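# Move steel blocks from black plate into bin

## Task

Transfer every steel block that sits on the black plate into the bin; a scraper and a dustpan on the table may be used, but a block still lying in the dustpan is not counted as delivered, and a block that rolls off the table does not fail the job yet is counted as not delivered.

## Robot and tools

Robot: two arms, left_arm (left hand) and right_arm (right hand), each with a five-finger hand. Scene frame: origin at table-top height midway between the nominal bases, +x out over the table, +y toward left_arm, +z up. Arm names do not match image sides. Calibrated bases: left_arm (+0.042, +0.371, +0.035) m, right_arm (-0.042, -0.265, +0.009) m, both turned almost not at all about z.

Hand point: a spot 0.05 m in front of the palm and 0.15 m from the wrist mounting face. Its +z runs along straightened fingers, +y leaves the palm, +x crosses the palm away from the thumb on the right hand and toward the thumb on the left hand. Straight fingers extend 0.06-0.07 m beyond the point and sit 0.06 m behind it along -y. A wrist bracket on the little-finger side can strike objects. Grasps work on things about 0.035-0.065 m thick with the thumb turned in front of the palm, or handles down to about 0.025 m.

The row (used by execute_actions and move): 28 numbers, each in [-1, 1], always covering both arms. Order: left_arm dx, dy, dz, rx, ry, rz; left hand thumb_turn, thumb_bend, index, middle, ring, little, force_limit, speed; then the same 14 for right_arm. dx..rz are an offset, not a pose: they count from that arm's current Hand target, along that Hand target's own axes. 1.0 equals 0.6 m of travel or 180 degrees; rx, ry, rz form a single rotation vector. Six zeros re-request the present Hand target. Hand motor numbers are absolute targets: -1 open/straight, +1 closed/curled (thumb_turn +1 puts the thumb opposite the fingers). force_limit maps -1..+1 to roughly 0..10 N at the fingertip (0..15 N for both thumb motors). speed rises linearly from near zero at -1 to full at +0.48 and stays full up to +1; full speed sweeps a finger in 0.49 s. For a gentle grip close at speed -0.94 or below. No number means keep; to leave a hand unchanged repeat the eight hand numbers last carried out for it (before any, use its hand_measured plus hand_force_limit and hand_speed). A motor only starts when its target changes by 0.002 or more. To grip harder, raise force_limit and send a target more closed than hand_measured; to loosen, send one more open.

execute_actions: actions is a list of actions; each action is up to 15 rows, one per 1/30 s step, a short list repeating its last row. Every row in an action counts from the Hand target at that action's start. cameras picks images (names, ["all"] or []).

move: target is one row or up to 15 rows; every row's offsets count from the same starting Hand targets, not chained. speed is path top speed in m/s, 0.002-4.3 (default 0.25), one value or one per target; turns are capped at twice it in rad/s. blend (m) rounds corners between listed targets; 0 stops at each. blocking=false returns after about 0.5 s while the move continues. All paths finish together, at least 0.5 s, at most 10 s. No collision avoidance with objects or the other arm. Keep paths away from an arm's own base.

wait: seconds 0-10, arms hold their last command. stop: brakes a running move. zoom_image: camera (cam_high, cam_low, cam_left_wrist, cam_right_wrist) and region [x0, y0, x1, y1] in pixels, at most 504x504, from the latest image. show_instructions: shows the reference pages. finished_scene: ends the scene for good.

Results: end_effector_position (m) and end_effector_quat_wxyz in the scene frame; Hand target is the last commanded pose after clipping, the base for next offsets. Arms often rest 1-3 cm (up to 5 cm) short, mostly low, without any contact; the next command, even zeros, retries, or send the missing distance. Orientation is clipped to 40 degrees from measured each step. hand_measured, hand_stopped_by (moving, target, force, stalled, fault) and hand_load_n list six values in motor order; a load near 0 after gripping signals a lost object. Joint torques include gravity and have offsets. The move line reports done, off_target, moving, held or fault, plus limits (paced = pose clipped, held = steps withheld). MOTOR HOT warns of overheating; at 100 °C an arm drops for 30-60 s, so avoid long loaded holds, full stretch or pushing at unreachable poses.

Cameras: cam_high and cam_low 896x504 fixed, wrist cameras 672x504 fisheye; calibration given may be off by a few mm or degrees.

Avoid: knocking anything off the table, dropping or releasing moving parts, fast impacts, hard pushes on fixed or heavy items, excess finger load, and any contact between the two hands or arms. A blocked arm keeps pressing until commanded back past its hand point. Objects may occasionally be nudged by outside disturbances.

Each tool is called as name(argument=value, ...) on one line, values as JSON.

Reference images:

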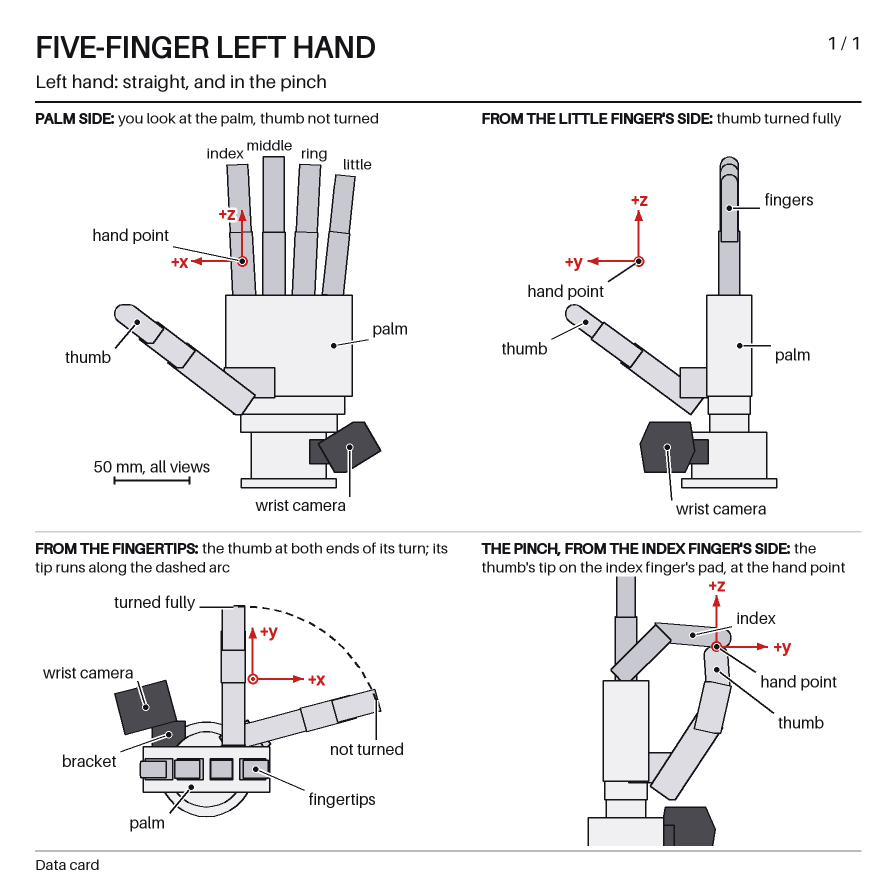

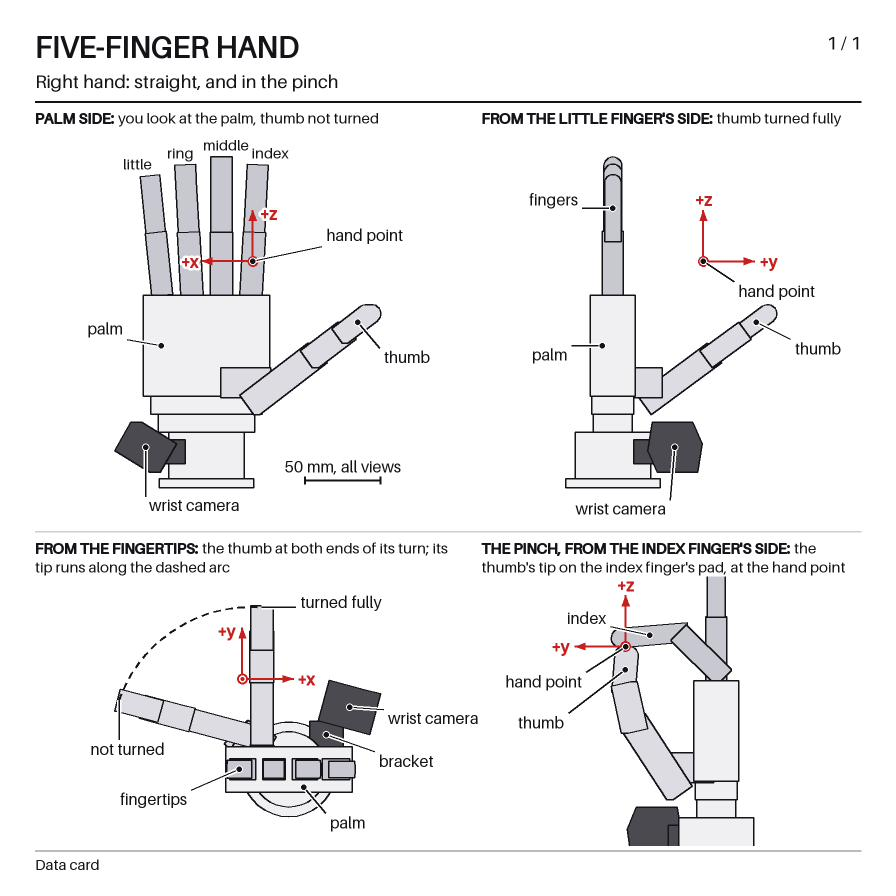

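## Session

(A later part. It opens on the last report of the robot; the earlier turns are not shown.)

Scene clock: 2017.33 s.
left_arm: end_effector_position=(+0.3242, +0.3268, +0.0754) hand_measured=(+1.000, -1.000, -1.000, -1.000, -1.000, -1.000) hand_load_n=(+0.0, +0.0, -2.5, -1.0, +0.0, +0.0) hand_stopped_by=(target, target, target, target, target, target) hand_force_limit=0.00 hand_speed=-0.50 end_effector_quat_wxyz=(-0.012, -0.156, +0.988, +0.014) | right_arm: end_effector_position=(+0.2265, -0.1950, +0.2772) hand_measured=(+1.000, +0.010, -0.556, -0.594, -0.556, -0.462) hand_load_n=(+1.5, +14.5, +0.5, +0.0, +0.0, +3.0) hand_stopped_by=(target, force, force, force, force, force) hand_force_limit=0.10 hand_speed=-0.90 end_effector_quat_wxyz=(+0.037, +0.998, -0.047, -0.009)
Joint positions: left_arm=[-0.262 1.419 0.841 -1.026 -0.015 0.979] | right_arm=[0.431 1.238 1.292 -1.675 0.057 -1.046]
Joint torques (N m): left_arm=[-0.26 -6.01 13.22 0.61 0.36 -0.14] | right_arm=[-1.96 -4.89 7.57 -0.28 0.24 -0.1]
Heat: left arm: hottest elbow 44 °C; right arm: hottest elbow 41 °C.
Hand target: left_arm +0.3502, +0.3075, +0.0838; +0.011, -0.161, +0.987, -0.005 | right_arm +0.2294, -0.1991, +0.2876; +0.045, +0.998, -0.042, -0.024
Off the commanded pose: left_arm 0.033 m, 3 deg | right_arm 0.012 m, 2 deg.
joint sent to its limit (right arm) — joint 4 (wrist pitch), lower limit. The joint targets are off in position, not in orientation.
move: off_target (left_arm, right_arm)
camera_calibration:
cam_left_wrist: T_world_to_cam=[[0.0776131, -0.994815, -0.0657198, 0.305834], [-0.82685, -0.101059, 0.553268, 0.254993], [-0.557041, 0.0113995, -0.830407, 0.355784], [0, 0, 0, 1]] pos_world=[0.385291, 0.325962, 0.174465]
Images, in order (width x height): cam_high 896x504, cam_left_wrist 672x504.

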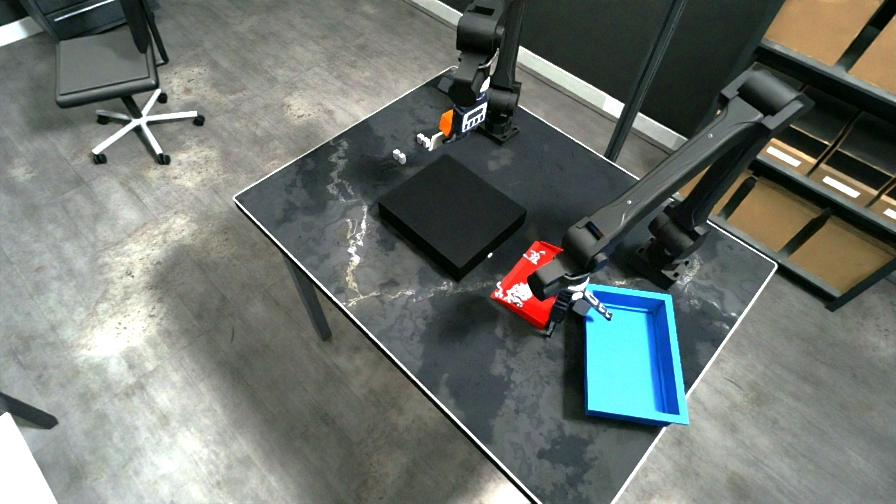

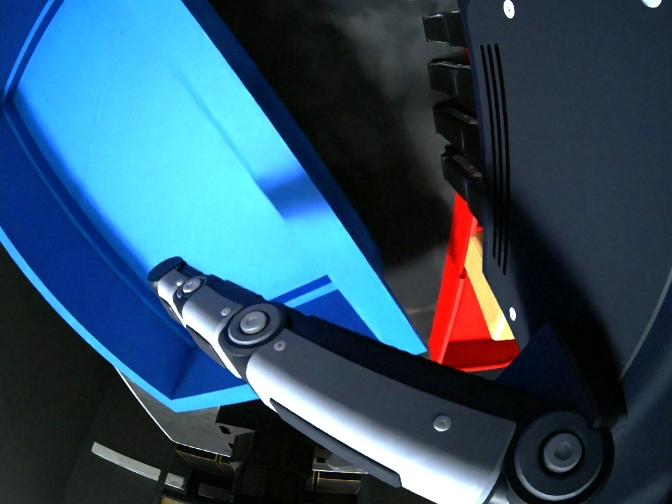

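move(target=[[-0.009,0.0585,0,0,0,0, 1,-1,-1,-1,-1,-1,0,-0.5, 0,0,0,0,0,0, 1,0.8,-0.2,-0.2,-0.2,-0.3,0.1,-0.9],[-0.0147,0.0547,-0.2833,0,0,0, 1,-1,-1,-1,-1,-1,0,-0.5, 0,0,0,0,0,0, 1,0.8,-0.2,-0.2,-0.2,-0.3,0.1,-0.9],[-0.0975,0.2157,-0.3278,0,0,-0.941, 1,-1,-1,-1,-1,-1,0,-0.5, 0,0,0,0,0,0, 1,0.8,-0.2,-0.2,-0.2,-0.3,0.1,-0.9]], speed=[0.1,0.2,0.5], cameras=["cam_high","cam_left_wrist"])

zoom_image(camera="cam_high", region=[470, 210, 720, 440])

Scene clock: 2031.40 s.
left_arm: end_effector_position=(+0.3612, +0.4532, +0.2740) hand_measured=(+1.000, -1.000, -1.000, -1.000, -1.000, -1.000) hand_load_n=(+0.0, +0.5, +0.0, +0.0, +0.0, +0.0) hand_stopped_by=(target, target, target, target, target, target) hand_force_limit=0.00 hand_speed=-0.50 end_effector_quat_wxyz=(+0.005, +0.998, +0.062, +0.004) | right_arm: end_effector_position=(+0.2265, -0.1950, +0.2772) hand_measured=(+1.000, +0.010, -0.556, -0.594, -0.556, -0.462) hand_load_n=(+1.5, +14.5, +0.0, +0.0, +0.0, +2.5) hand_stopped_by=(target, force, force, force, force, force) hand_force_limit=0.10 hand_speed=-0.90 end_effector_quat_wxyz=(+0.037, +0.998, -0.047, -0.009)
Joint positions: left_arm=[0.482 1.154 1.16 -1.573 0.012 -1.229] | right_arm=[0.431 1.238 1.292 -1.675 0.057 -1.046]
Joint torques (N m): left_arm=[0.85 -6.71 9.77 -0.27 0.02 -0.04] | right_arm=[-1.9 -5.01 7.58 -0.31 0.25 -0.09]
Heat: left arm: hottest elbow 45 °C; right arm: hottest elbow 41 °C.
Hand target: left_arm +0.3598, +0.4499, +0.2800; +0.004, +0.998, +0.069, +0.012 | right_arm +0.2294, -0.1991, +0.2876; +0.045, +0.998, -0.042, -0.024
Off the commanded pose: left_arm 0.007 m, 1 deg | right_arm 0.012 m, 2 deg.
joint sent to its limit (right arm) — joint 4 (wrist pitch), lower limit. The joint targets are off in position, not in orientation.
move: off_target (right_arm)
camera_calibration:
cam_left_wrist: T_world_to_cam=[[0.109262, 0.992833, -0.0484228, -0.475266], [0.838569, -0.0659097, 0.540793, -0.425595], [0.533726, -0.0996942, -0.839761, 0.198781], [0, 0, 0, 1]] pos_world=[0.302726, 0.463626, 0.374074]
Images, in order (width x height): cam_high 896x504, cam_left_wrist 672x504.

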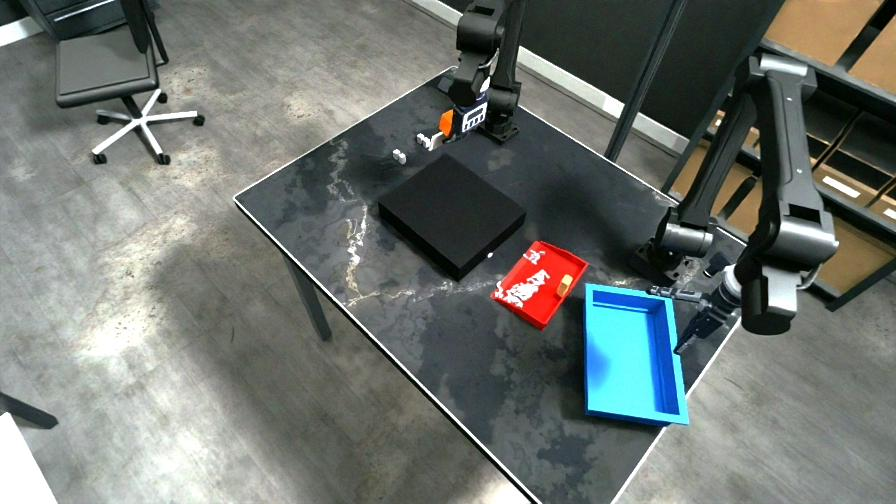

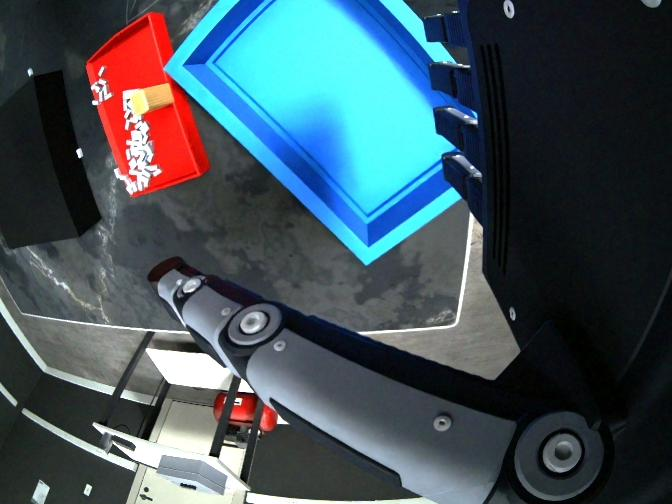

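Scaled by 2.016.

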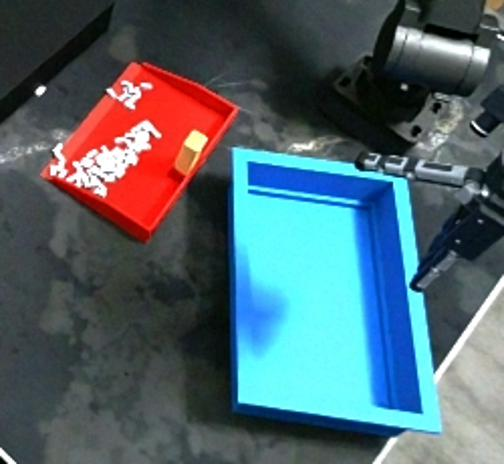

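move(target=[[-0.1247,0.3778,0.0008,0,0,0, 1,-1,-1,-1,-1,-1,0,-0.5, 0,0,0,0,0,0, 1,0.8,-0.2,-0.2,-0.2,-0.3,0.1,-0.9],[-0.1297,0.3758,0.214,0,0,0, 1,-1,-1,-1,-1,-1,0,-0.5, 0,0,0,0,0,0, 1,0.8,-0.2,-0.2,-0.2,-0.3,0.1,-0.9]], speed=[0.3,0.15], cameras=["cam_high","cam_left_wrist"])

zoom_image(camera="cam_left_wrist", region=[340, 0, 520, 330])

zoom_image(camera="cam_high", region=[490, 220, 650, 360])

Scene clock: 2065.43 s.
left_arm: end_effector_position=(+0.3111, +0.2178, +0.1518) hand_measured=(+1.000, -1.000, -1.000, -1.000, -1.000, -1.000) hand_load_n=(+0.0, -0.5, +0.0, +0.0, +0.0, +0.0) hand_stopped_by=(target, target, target, target, target, target) hand_force_limit=0.00 hand_speed=-0.50 end_effector_quat_wxyz=(+0.000, +0.998, +0.057, +0.006) | right_arm: end_effector_position=(+0.2265, -0.1950, +0.2772) hand_measured=(+1.000, +0.010, -0.556, -0.594, -0.556, -0.462) hand_load_n=(+1.5, +14.5, +0.0, +0.0, +0.0, +3.0) hand_stopped_by=(target, force, force, force, force, force) hand_force_limit=0.10 hand_speed=-0.90 end_effector_quat_wxyz=(+0.037, +0.998, -0.047, -0.009)
Joint positions: left_arm=[-0.381 1.017 0.743 -1.285 -0.006 -2.082] | right_arm=[0.431 1.238 1.292 -1.675 0.057 -1.046]
Joint torques (N m): left_arm=[0.09 -1.61 9.63 0.65 0.02 -0.04] | right_arm=[-1.9 -5.07 7.58 -0.29 0.24 -0.1]
Heat: left arm: hottest elbow 43 °C; right arm: hottest elbow 41 °C.
Hand target: left_arm +0.3168, +0.2151, +0.1518; +0.004, +0.998, +0.069, +0.012 | right_arm +0.2294, -0.1991, +0.2876; +0.045, +0.998, -0.042, -0.024
Off the commanded pose: left_arm 0.006 m, 2 deg | right_arm 0.012 m, 2 deg.
joint sent to its limit (left arm) — joint 6 (wrist roll), lower limit. The joint targets are off in position, not in orientation.
joint sent to its limit (right arm) — joint 4 (wrist pitch), lower limit. The joint targets are off in position, not in orientation.
move: off_target (right_arm)
camera_calibration:
cam_left_wrist: T_world_to_cam=[[0.119988, 0.992066, -0.0375199, -0.246741], [0.835686, -0.0805281, 0.543271, -0.329304], [0.53594, -0.0965411, -0.838718, 0.0979209], [0, 0, 0, 1]] pos_world=[0.252321, 0.227719, 0.251772]
Images, in order (width x height): cam_high 896x504, cam_left_wrist 672x504.

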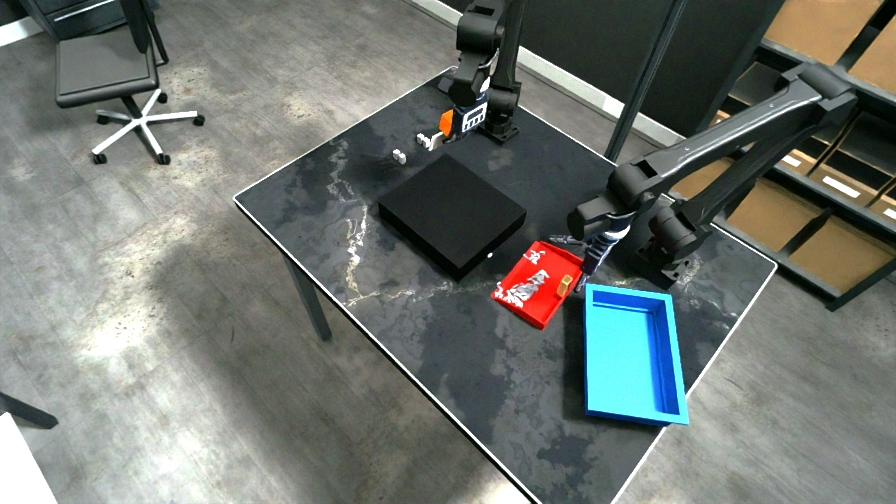

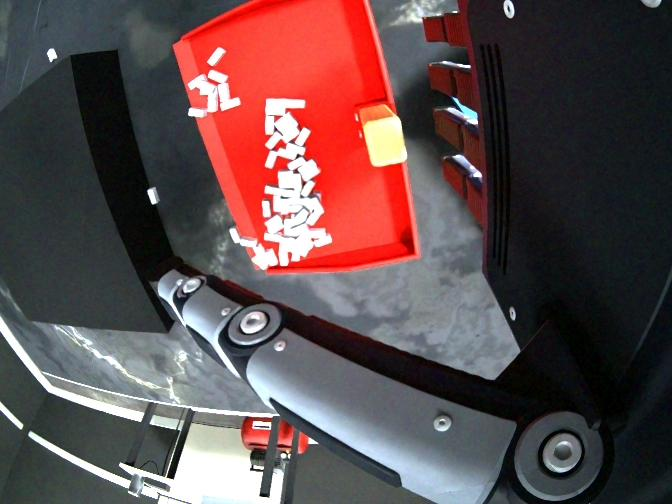

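Scaled by 1.527 from the camera's 672x504 image, which has a finer 960x720 frame.

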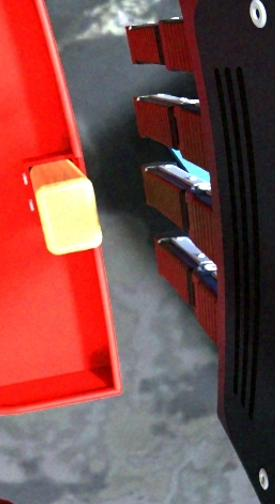

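Scaled by 3.150.

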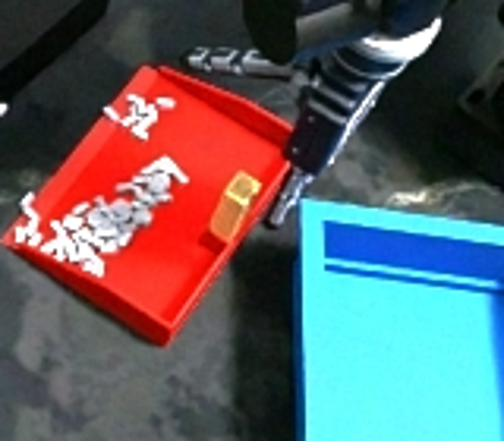

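move(target=[[-0.001,0.0093,0.001,0,0,0.011, 1,-1,-1,-1,0.8,0.8,0,-0.3, 0,0,0,0,0,0, 1,0.8,-0.2,-0.2,-0.2,-0.3,0.1,-0.9],[-0.0042,0.0078,0.1183,0,0,0.011, 1,-1,-1,-1,0.8,0.8,0,-0.3, 0,0,0,0,0,0, 1,0.8,-0.2,-0.2,-0.2,-0.3,0.1,-0.9]], speed=[0.1,0.05], cameras=["cam_high","cam_left_wrist"])

zoom_image(camera="cam_left_wrist", region=[340, 0, 520, 330])

zoom_image(camera="cam_high", region=[490, 220, 650, 360])

Scene clock: 2083.87 s.
left_arm: end_effector_position=(+0.3124, +0.2127, +0.0817) hand_measured=(+1.000, -1.000, -1.000, -1.000, +0.800, +0.800) hand_load_n=(+0.5, +0.0, +0.0, +0.0, +0.0, +0.0) hand_stopped_by=(target, target, target, target, target, target) hand_force_limit=0.00 hand_speed=-0.30 end_effector_quat_wxyz=(-0.001, +0.999, +0.049, +0.008) | right_arm: end_effector_position=(+0.2265, -0.1950, +0.2772) hand_measured=(+1.000, +0.010, -0.556, -0.594, -0.556, -0.462) hand_load_n=(+2.0, +14.5, +0.0, +0.0, +0.0, +3.0) hand_stopped_by=(target, force, force, force, force, force) hand_force_limit=0.10 hand_speed=-0.90 end_effector_quat_wxyz=(+0.037, +0.998, -0.047, -0.009)
Joint positions: left_arm=[-0.397 1.12 0.611 -1.049 -0.009 -2.082] | right_arm=[0.431 1.238 1.292 -1.675 0.057 -1.046]
Joint torques (N m): left_arm=[0.5 -1.79 8.58 0.72 0.02 0.07] | right_arm=[-1.85 -5.13 7.58 -0.29 0.24 -0.09]
Heat: left arm: hottest elbow 42 °C; right arm: hottest elbow 41 °C.
Hand target: left_arm +0.3167, +0.2098, +0.0808; +0.003, +0.999, +0.052, +0.012 | right_arm +0.2294, -0.1991, +0.2876; +0.045, +0.998, -0.042, -0.024
Off the commanded pose: left_arm 0.005 m, 1 deg | right_arm 0.012 m, 2 deg.
joint sent to its limit (right arm) — joint 4 (wrist pitch), lower limit. The joint targets are off in position, not in orientation.
move: off_target (right_arm)
camera_calibration:
cam_left_wrist: T_world_to_cam=[[0.13524, 0.990195, -0.0349805, -0.249073], [0.832912, -0.0944955, 0.545278, -0.289007], [0.536626, -0.102879, -0.837525, 0.038917], [0, 0, 0, 1]] pos_world=[0.253518, 0.223325, 0.18147]
Images, in order (width x height): cam_high 896x504, cam_left_wrist 672x504.

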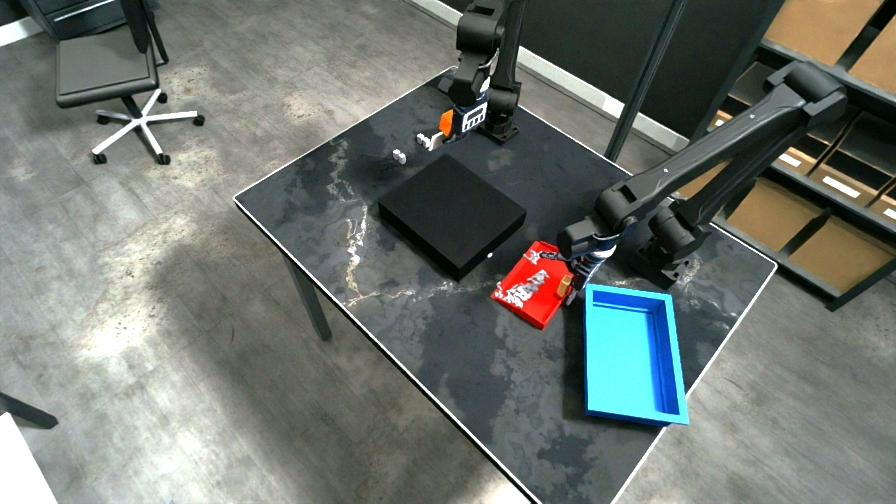

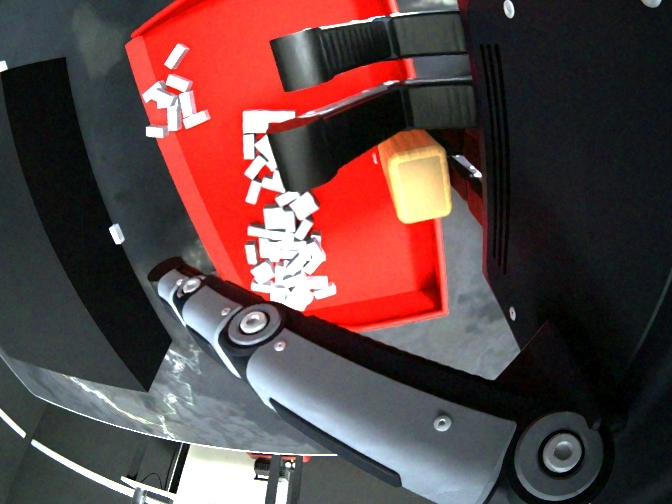

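Scaled by 1.527 from the camera's 672x504 image, which has a finer 960x720 frame.

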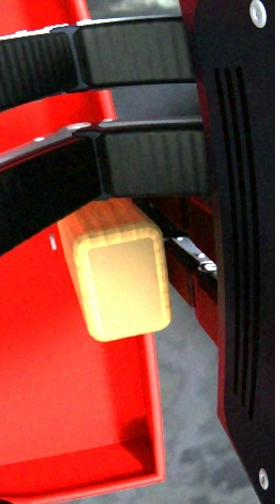

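Scaled by 3.150.

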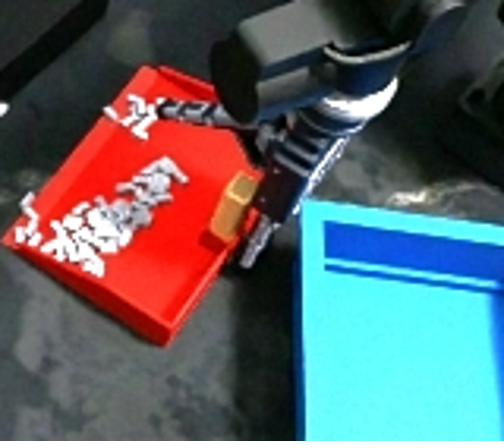

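move(target=[[-0.0003,0.0,0.0155,0,0,0, 1,-1,-1,-1,0.8,0.8,0,-0.3, 0,0,0,0,0,0, 1,0.8,-0.2,-0.2,-0.2,-0.3,0.1,-0.9],[-0.0003,0.0,0.0155,0,0,0, 1,0.7,-1,-1,0.8,0.8,0.0,-0.85, 0,0,0,0,0,0, 1,0.8,-0.2,-0.2,-0.2,-0.3,0.1,-0.9]], speed=[0.04,0.04], cameras=["cam_high","cam_left_wrist"])

zoom_image(camera="cam_left_wrist", region=[200, 0, 520, 400])

zoom_image(camera="cam_high", region=[490, 220, 650, 360])

Scene clock: 2098.43 s.
left_arm: end_effector_position=(+0.3125, +0.2127, +0.0736) hand_measured=(+1.000, +0.054, -1.000, -1.000, +0.800, +0.800) hand_load_n=(+0.0, +0.0, -0.5, +0.0, +0.0, +0.0) hand_stopped_by=(target, moving, target, target, target, target) hand_force_limit=0.00 hand_speed=-0.85 end_effector_quat_wxyz=(-0.001, +0.999, +0.049, +0.008) | right_arm: end_effector_position=(+0.2265, -0.1950, +0.2772) hand_measured=(+1.000, +0.010, -0.556, -0.594, -0.556, -0.462) hand_load_n=(+1.5, +14.5, +0.0, +0.5, +0.0, +3.0) hand_stopped_by=(target, force, force, force, force, force) hand_force_limit=0.10 hand_speed=-0.90 end_effector_quat_wxyz=(+0.037, +0.998, -0.047, -0.009)
Joint positions: left_arm=[-0.397 1.136 0.597 -1.019 -0.009 -2.082] | right_arm=[0.431 1.238 1.292 -1.675 0.057 -1.046]
Joint torques (N m): left_arm=[0.21 -1.96 8.29 0.92 0.01 0.07] | right_arm=[-1.96 -5.01 7.56 -0.29 0.25 -0.09]
Heat: left arm: hottest elbow 41 °C; right arm: hottest elbow 41 °C.
Hand target: left_arm +0.3167, +0.2097, +0.0715; +0.003, +0.999, +0.052, +0.012 | right_arm +0.2294, -0.1991, +0.2876; +0.045, +0.998, -0.042, -0.024
Off the commanded pose: left_arm 0.006 m, 1 deg | right_arm 0.012 m, 2 deg.
joint sent to its limit (right arm) — joint 4 (wrist pitch), lower limit.
move: moving (left_arm; no rest 5 s after target 2's new numbers were sent), off_target (right_arm)
camera_calibration:
cam_left_wrist: T_world_to_cam=[[0.13524, 0.990195, -0.0349805, -0.24937], [0.832912, -0.0944955, 0.545278, -0.284673], [0.536626, -0.102879, -0.837525, 0.0320794], [0, 0, 0, 1]] pos_world=[0.253618, 0.223325, 0.17337]
Images, in order (width x height): cam_high 896x504, cam_left_wrist 672x504.

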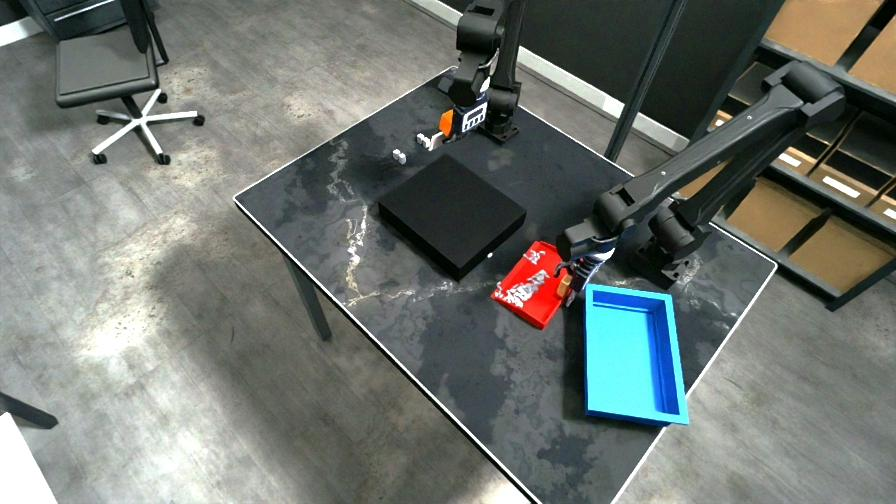

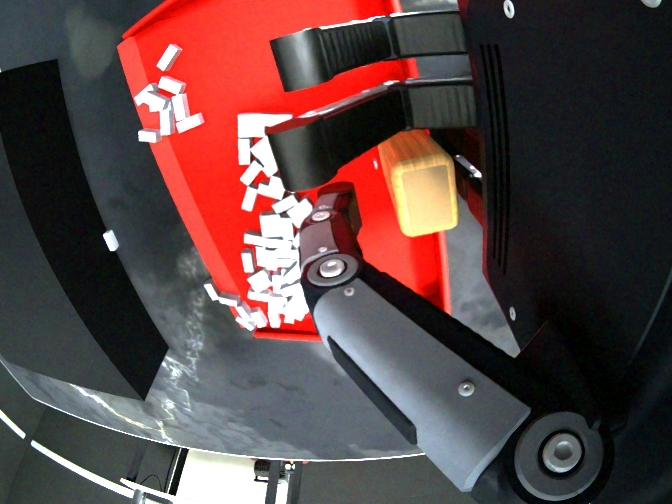

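Scaled by 1.260 from the camera's 672x504 image, which has a finer 960x720 frame.

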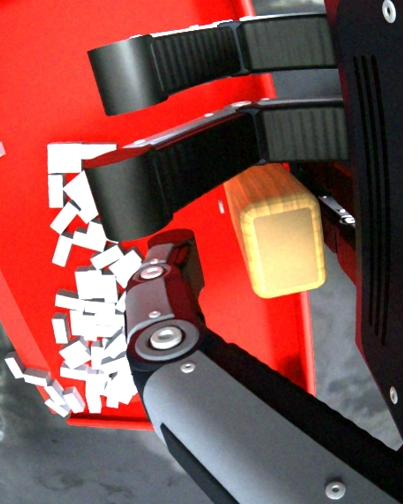

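Scaled by 3.150.

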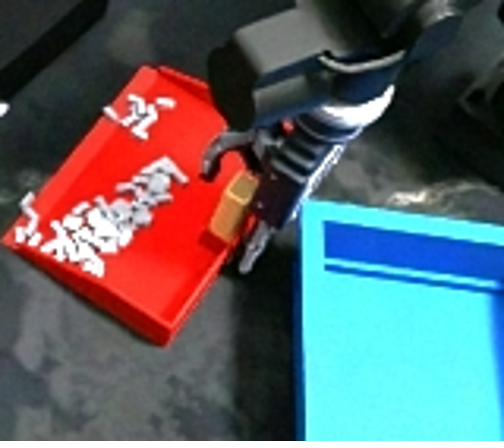

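wait(seconds=5, cameras=["cam_high","cam_left_wrist"])

zoom_image(camera="cam_left_wrist", region=[200, 0, 520, 400])

Scene clock: 2107.87 s.
left_arm: end_effector_position=(+0.3128, +0.2126, +0.0736) hand_measured=(+1.000, +0.444, -1.000, -1.000, +0.800, +0.800) hand_load_n=(+0.0, +7.5, +0.5, -1.5, +0.0, +0.5) hand_stopped_by=(target, force, target, target, target, target) hand_force_limit=0.00 hand_speed=-0.85 end_effector_quat_wxyz=(-0.002, +0.999, +0.054, +0.008) | right_arm: end_effector_position=(+0.2265, -0.1950, +0.2772) hand_measured=(+1.000, +0.010, -0.556, -0.594, -0.556, -0.462) hand_load_n=(+1.5, +14.5, +0.0, +0.0, +0.0, +3.0) hand_stopped_by=(target, force, force, force, force, force) hand_force_limit=0.10 hand_speed=-0.90 end_effector_quat_wxyz=(+0.037, +0.998, -0.047, -0.009)
Joint positions: left_arm=[-0.4 1.136 0.597 -1.019 -0.011 -2.095] | right_arm=[0.431 1.238 1.292 -1.675 0.057 -1.046]
Joint torques (N m): left_arm=[0.5 -1.9 8.35 0.9 0.1 0.06] | right_arm=[-1.85 -5.07 7.56 -0.27 0.24 -0.09]
Heat: left arm: hottest elbow 40 °C; right arm: hottest elbow 41 °C.
Hand target: left_arm +0.3167, +0.2097, +0.0715; +0.003, +0.999, +0.052, +0.012 | right_arm +0.2294, -0.1991, +0.2876; +0.045, +0.998, -0.042, -0.024
Off the commanded pose: left_arm 0.005 m, 1 deg | right_arm 0.012 m, 2 deg.
wait: 5.00 s; at rest from the start
camera_calibration:
cam_left_wrist: T_world_to_cam=[[0.126198, 0.991432, -0.0337092, -0.246798], [0.833399, -0.087528, 0.545696, -0.286661], [0.538071, -0.0969589, -0.837305, 0.0301671], [0, 0, 0, 1]] pos_world=[0.253817, 0.222518, 0.17337]
Images, in order (width x height): cam_high 896x504, cam_left_wrist 672x504.

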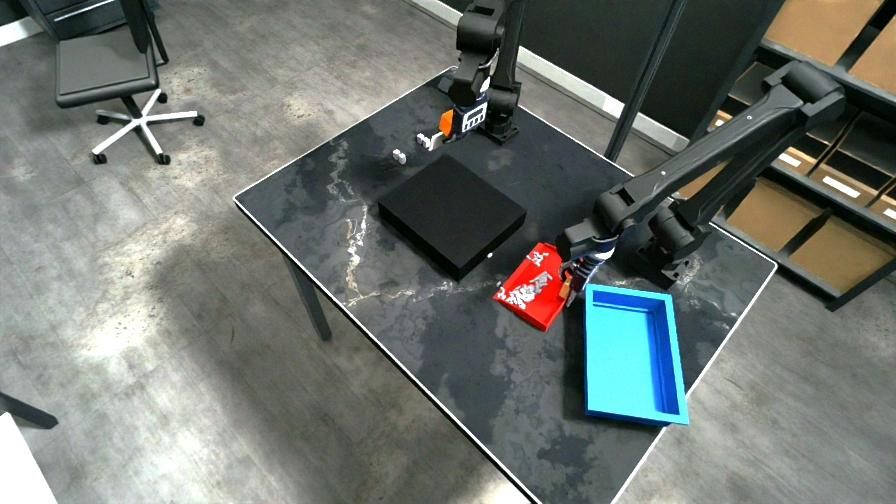

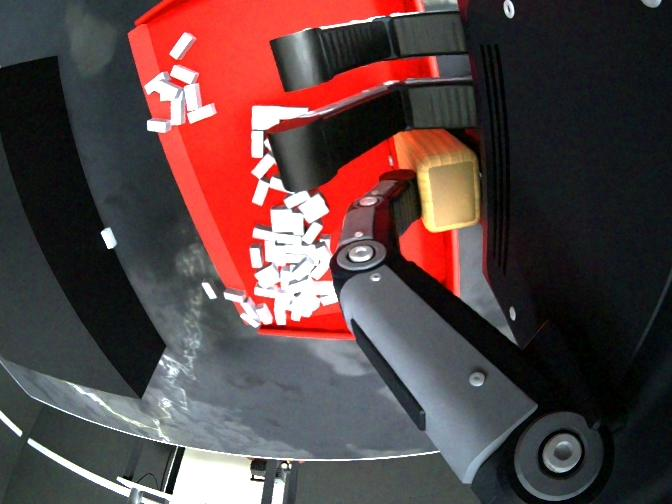

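Scaled by 1.260 from the camera's 672x504 image, which has a finer 960x720 frame.

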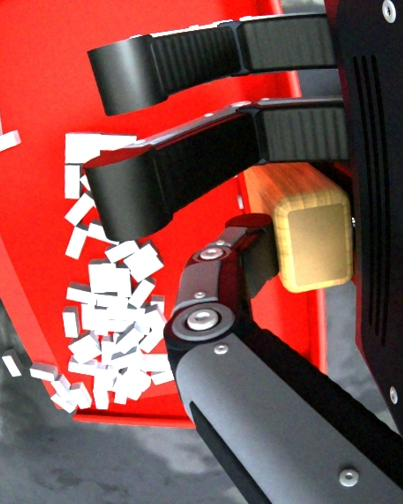

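move(target=[[0.0,0.0,0.0,0,0,0, 1,0.8,-1,-1,0.8,0.8,0.5,-0.8, 0,0,0,0,0,0, 1,0.8,-0.2,-0.2,-0.2,-0.3,0.1,-0.9],[0.0015,-0.028,-0.0753,-0.0667,0,0, 1,0.8,-1,-1,0.8,0.8,0.5,-0.8, 0,0,0,0,0,0, 1,0.8,-0.2,-0.2,-0.2,-0.3,0.1,-0.9]], speed=[0.04,0.03], cameras=["cam_high","cam_left_wrist"])

zoom_image(camera="cam_high", region=[470, 200, 650, 360])

Scene clock: 2120.90 s.
left_arm: end_effector_position=(+0.3025, +0.2316, +0.0927) hand_measured=(+1.000, +0.456, -1.000, -1.000, +0.800, +0.800) hand_load_n=(+1.0, +10.0, +0.5, +0.5, +0.0, +0.5) hand_stopped_by=(target, force, target, target, target, target) hand_force_limit=0.50 hand_speed=-0.80 end_effector_quat_wxyz=(+0.086, +0.994, +0.060, -0.013) | right_arm: end_effector_position=(+0.2265, -0.1950, +0.2772) hand_measured=(+1.000, +0.010, -0.556, -0.594, -0.556, -0.462) hand_load_n=(+1.5, +14.5, +0.0, +0.0, -0.5, +2.5) hand_stopped_by=(target, force, force, force, force, force) hand_force_limit=0.10 hand_speed=-0.90 end_effector_quat_wxyz=(+0.037, +0.998, -0.047, -0.009)
Joint positions: left_arm=[-0.202 1.05 0.564 -1.062 0.172 -1.912] | right_arm=[0.431 1.238 1.292 -1.675 0.057 -1.046]
Joint torques (N m): left_arm=[1.26 -5.25 10.88 0.03 1.05 0.25] | right_arm=[-1.85 -5.01 7.6 -0.28 0.24 -0.09]
Heat: left arm: hottest elbow 40 °C; right arm: hottest elbow 41 °C.
Hand target: left_arm +0.3148, +0.2268, +0.1166; +0.108, +0.993, +0.050, +0.017 | right_arm +0.2294, -0.1991, +0.2876; +0.045, +0.998, -0.042, -0.024
Off the commanded pose: left_arm 0.027 m, 4 deg | right_arm 0.012 m, 2 deg.
joint sent to its limit (right arm) — joint 4 (wrist pitch), lower limit. The joint targets are off in position, not in orientation.
move: off_target (left_arm, right_arm)
camera_calibration:
cam_left_wrist: T_world_to_cam=[[0.11038, 0.971044, -0.211871, -0.237666], [0.851523, 0.0175426, 0.524024, -0.314658], [0.512567, -0.238254, -0.82493, 0.0928949], [0, 0, 0, 1]] pos_world=[0.246557, 0.258436, 0.191166]
Images, in order (width x height): cam_high 896x504, cam_left_wrist 672x504.

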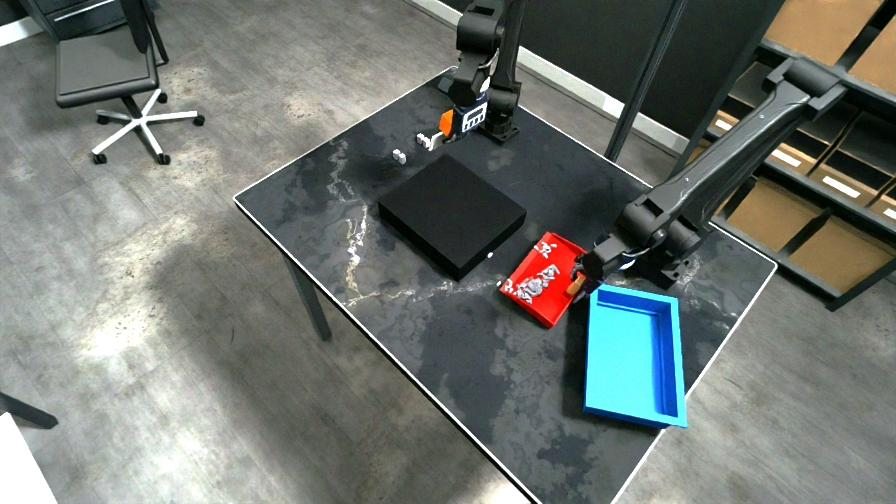

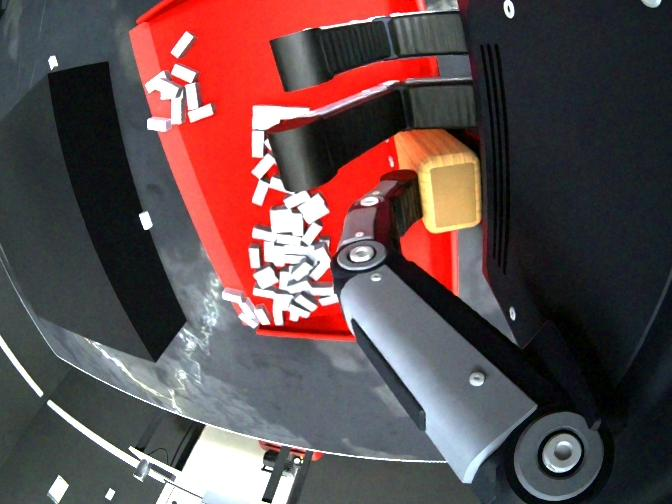

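Scaled by 2.800.

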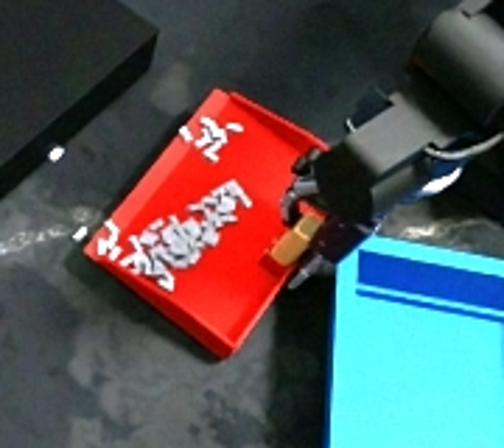

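move(target=[[0.0,0.0495,-0.1087,-0.0444,0,0, 1,0.8,-1,-1,0.8,0.8,0.5,-0.8, 0,0,0,0,0,0, 1,0.8,-0.2,-0.2,-0.2,-0.3,0.1,-0.9]], speed=[0.04], cameras=["cam_high","cam_left_wrist"])

zoom_image(camera="cam_high", region=[470, 200, 650, 360])

Scene clock: 2130.37 s.
left_arm: end_effector_position=(+0.2788, +0.2220, +0.1309) hand_measured=(+1.000, +0.456, -1.000, -1.000, +0.800, +0.800) hand_load_n=(+1.0, +10.0, +0.5, +0.5, +0.0, +0.5) hand_stopped_by=(target, force, target, target, target, target) hand_force_limit=0.50 hand_speed=-0.80 end_effector_quat_wxyz=(+0.144, +0.986, +0.071, -0.043) | right_arm: end_effector_position=(+0.2265, -0.1950, +0.2772) hand_measured=(+1.000, +0.010, -0.556, -0.594, -0.556, -0.462) hand_load_n=(+1.5, +14.5, +0.5, +0.0, +0.0, +2.5) hand_stopped_by=(target, force, force, force, force, force) hand_force_limit=0.10 hand_speed=-0.90 end_effector_quat_wxyz=(+0.037, +0.998, -0.047, -0.009)
Joint positions: left_arm=[-0.167 0.953 0.588 -1.217 0.301 -1.895] | right_arm=[0.431 1.238 1.292 -1.675 0.057 -1.046]
Joint torques (N m): left_arm=[1.26 -3.9 18.04 -0.08 1.44 0.31] | right_arm=[-1.73 -5.01 7.58 -0.29 0.24 -0.09]
Heat: left arm: hottest elbow 40 °C; right arm: hottest elbow 41 °C.
Hand target: left_arm +0.3147, +0.2117, +0.1867; +0.177, +0.983, +0.049, +0.021 | right_arm +0.2294, -0.1991, +0.2876; +0.045, +0.998, -0.042, -0.024
Off the commanded pose: left_arm 0.067 m, 9 deg | right_arm 0.012 m, 2 deg.
joint sent to its limit (right arm) — joint 4 (wrist pitch), lower limit. The joint targets are off in position, not in orientation.
move: off_target (left_arm, right_arm)
camera_calibration:
cam_left_wrist: T_world_to_cam=[[0.0780406, 0.940018, -0.332078, -0.186128], [0.87783, 0.0931001, 0.469836, -0.331288], [0.472571, -0.328174, -0.817911, 0.164461], [0, 0, 0, 1]] pos_world=[0.227621, 0.259779, 0.228357]
Images, in order (width x height): cam_high 896x504, cam_left_wrist 672x504.

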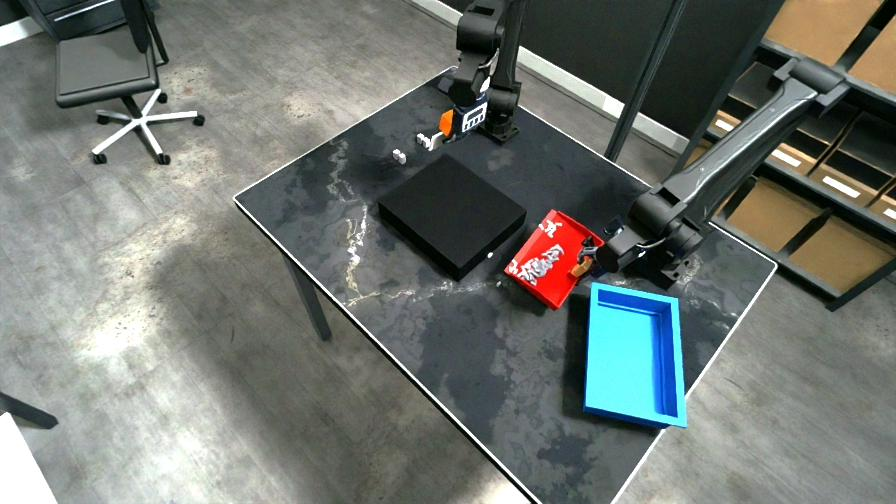

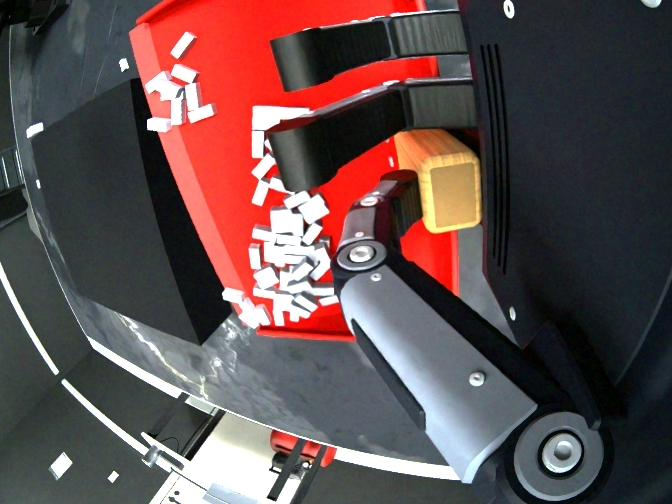

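Scaled by 2.800.

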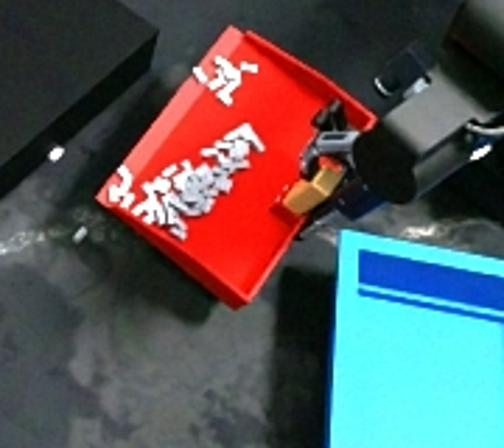

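move(target=[[0.0405,0.0156,-0.141,0,0,0, 1,0.8,-1,-1,0.8,0.8,0.5,-0.8, 0,0,0,0,0,0, 1,0.8,-0.2,-0.2,-0.2,-0.3,0.1,-0.9]], speed=[0.06], cameras=["cam_high","cam_left_wrist"])

Scene clock: 2170.83 s.
left_arm: end_effector_position=(+0.3072, +0.2430, +0.2184) hand_measured=(+1.000, +0.456, -1.000, -1.000, +0.800, +0.800) hand_load_n=(+1.0, +10.0, +0.5, +0.5, +0.0, +0.0) hand_stopped_by=(target, force, target, target, target, target) hand_force_limit=0.50 hand_speed=-0.80 end_effector_quat_wxyz=(+0.152, +0.985, +0.073, -0.034) | right_arm: end_effector_position=(+0.2265, -0.1950, +0.2772) hand_measured=(+1.000, +0.010, -0.556, -0.594, -0.556, -0.462) hand_load_n=(+2.0, +14.5, +0.0, +0.0, +0.0, +2.5) hand_stopped_by=(target, force, force, force, force, force) hand_force_limit=0.10 hand_speed=-0.90 end_effector_quat_wxyz=(+0.037, +0.998, -0.047, -0.009)
Joint positions: left_arm=[-0.05 0.955 0.82 -1.461 0.312 -1.782] | right_arm=[0.431 1.238 1.292 -1.675 0.057 -1.046]
Joint torques (N m): left_arm=[1.38 -2.08 18.97 -0.16 1.49 0.29] | right_arm=[-1.85 -5.13 7.58 -0.29 0.24 -0.09]
Heat: left arm: hottest elbow 53 °C; right arm: hottest elbow 41 °C.
Hand target: left_arm +0.3348, +0.2347, +0.2698; +0.177, +0.983, +0.049, +0.021 | right_arm +0.2294, -0.1991, +0.2876; +0.045, +0.998, -0.042, -0.024
Off the commanded pose: left_arm 0.059 m, 7 deg | right_arm 0.012 m, 2 deg.
joint sent to its limit (right arm) — joint 4 (wrist pitch), lower limit. The joint targets are off in position, not in orientation.
move: off_target (left_arm, right_arm)
camera_calibration:
cam_left_wrist: T_world_to_cam=[[0.0763275, 0.935531, -0.3449, -0.17453], [0.868023, 0.107861, 0.484667, -0.403073], [0.490623, -0.336374, -0.803829, 0.222785], [0, 0, 0, 1]] pos_world=[0.253894, 0.281694, 0.314242]
Images, in order (width x height): cam_high 896x504, cam_left_wrist 672x504.

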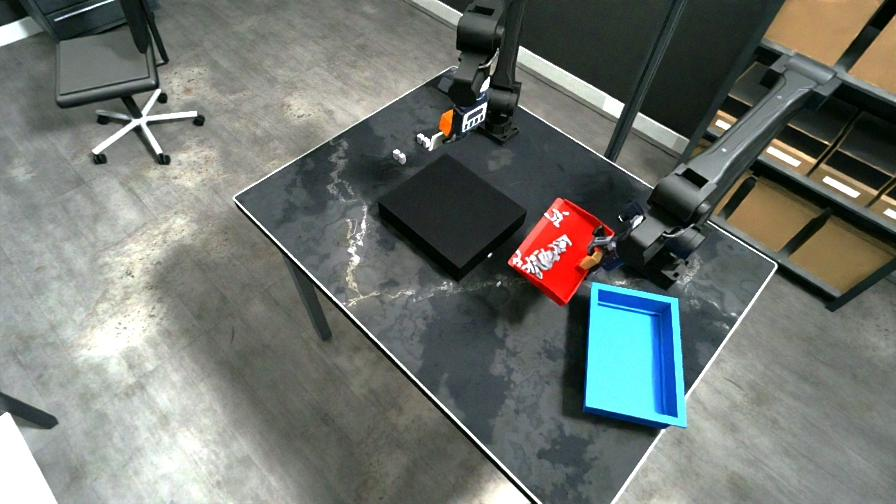

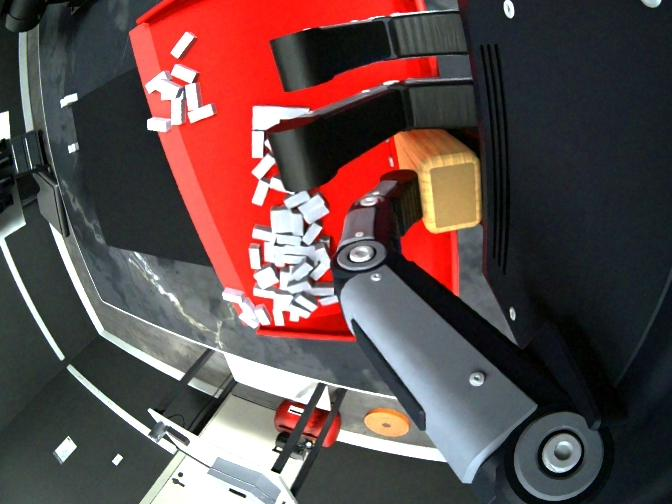

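move(target=[[0.0227,-0.1582,-0.0585,-0.0088,-0.1283,0.3437, 1,0.8,-1,-1,0.8,0.8,0.5,-0.8, 0,0,0,0,0,0, 1,0.8,-0.2,-0.2,-0.2,-0.3,0.1,-0.9],[0.039,-0.35,-0.1297,-0.0174,-0.2548,0.6824, 1,0.8,-1,-1,0.8,0.8,0.5,-0.8, 0,0,0,0,0,0, 1,0.8,-0.2,-0.2,-0.2,-0.3,0.1,-0.9]], speed=[0.2,0.2], blend=0.03, cameras=["cam_high","cam_left_wrist"])

Scene clock: 2184.53 s.
left_arm: end_effector_position=(+0.3219, +0.4540, +0.2435) hand_measured=(+1.000, +0.456, -1.000, -1.000, +0.800, +0.800) hand_load_n=(+1.0, +7.0, +0.0, +0.5, +0.0, +0.0) hand_stopped_by=(target, force, target, target, target, target) hand_force_limit=0.50 hand_speed=-0.80 end_effector_quat_wxyz=(-0.084, -0.462, +0.871, +0.143) | right_arm: end_effector_position=(+0.2265, -0.1950, +0.2772) hand_measured=(+1.000, +0.010, -0.556, -0.594, -0.556, -0.462) hand_load_n=(+1.5, +15.0, +0.0, +0.0, +0.0, +2.5) hand_stopped_by=(target, force, force, force, force, force) hand_force_limit=0.10 hand_speed=-0.90 end_effector_quat_wxyz=(+0.037, +0.998, -0.047, -0.009)
Joint positions: left_arm=[0.126 1.455 1.268 -1.651 -0.202 0.677] | right_arm=[0.431 1.238 1.292 -1.675 0.057 -1.046]
Joint torques (N m): left_arm=[0.26 -9.23 15.65 -1.87 -0.62 0.25] | right_arm=[-1.85 -5.07 7.6 -0.31 0.24 -0.09]
Heat: left arm: hottest elbow 52 °C; right arm: hottest elbow 41 °C.
Hand target: left_arm +0.3349, +0.4599, +0.2698; -0.092, -0.451, +0.875, +0.153 | right_arm +0.2294, -0.1991, +0.2876; +0.045, +0.998, -0.042, -0.024
Off the commanded pose: left_arm 0.030 m, 2 deg | right_arm 0.012 m, 2 deg.
joint sent to its limit (left arm) — joint 4 (wrist pitch), lower limit. The joint targets are off in position and orientation.
joint sent to its limit (right arm) — joint 4 (wrist pitch), lower limit. The joint targets are off in position, not in orientation.
move: off_target (left_arm, right_arm)
camera_calibration:
cam_left_wrist: T_world_to_cam=[[0.619096, -0.701587, -0.352838, 0.206037], [-0.450131, -0.685187, 0.572626, 0.312183], [-0.643507, -0.195687, -0.740003, 0.592483], [0, 0, 0, 1]] pos_world=[0.394234, 0.474398, 0.332373]
Images, in order (width x height): cam_high 896x504, cam_left_wrist 672x504.

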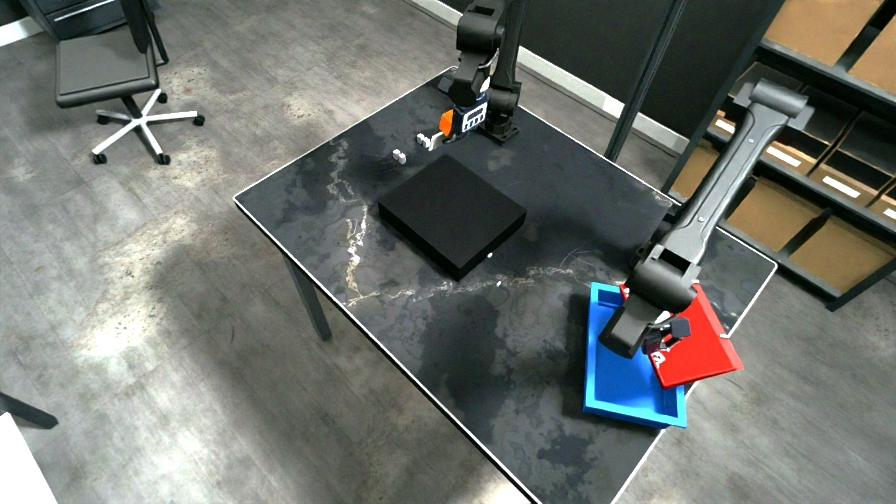

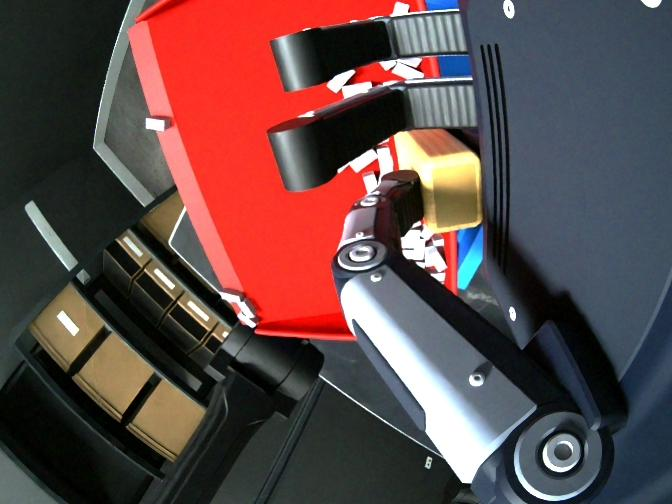

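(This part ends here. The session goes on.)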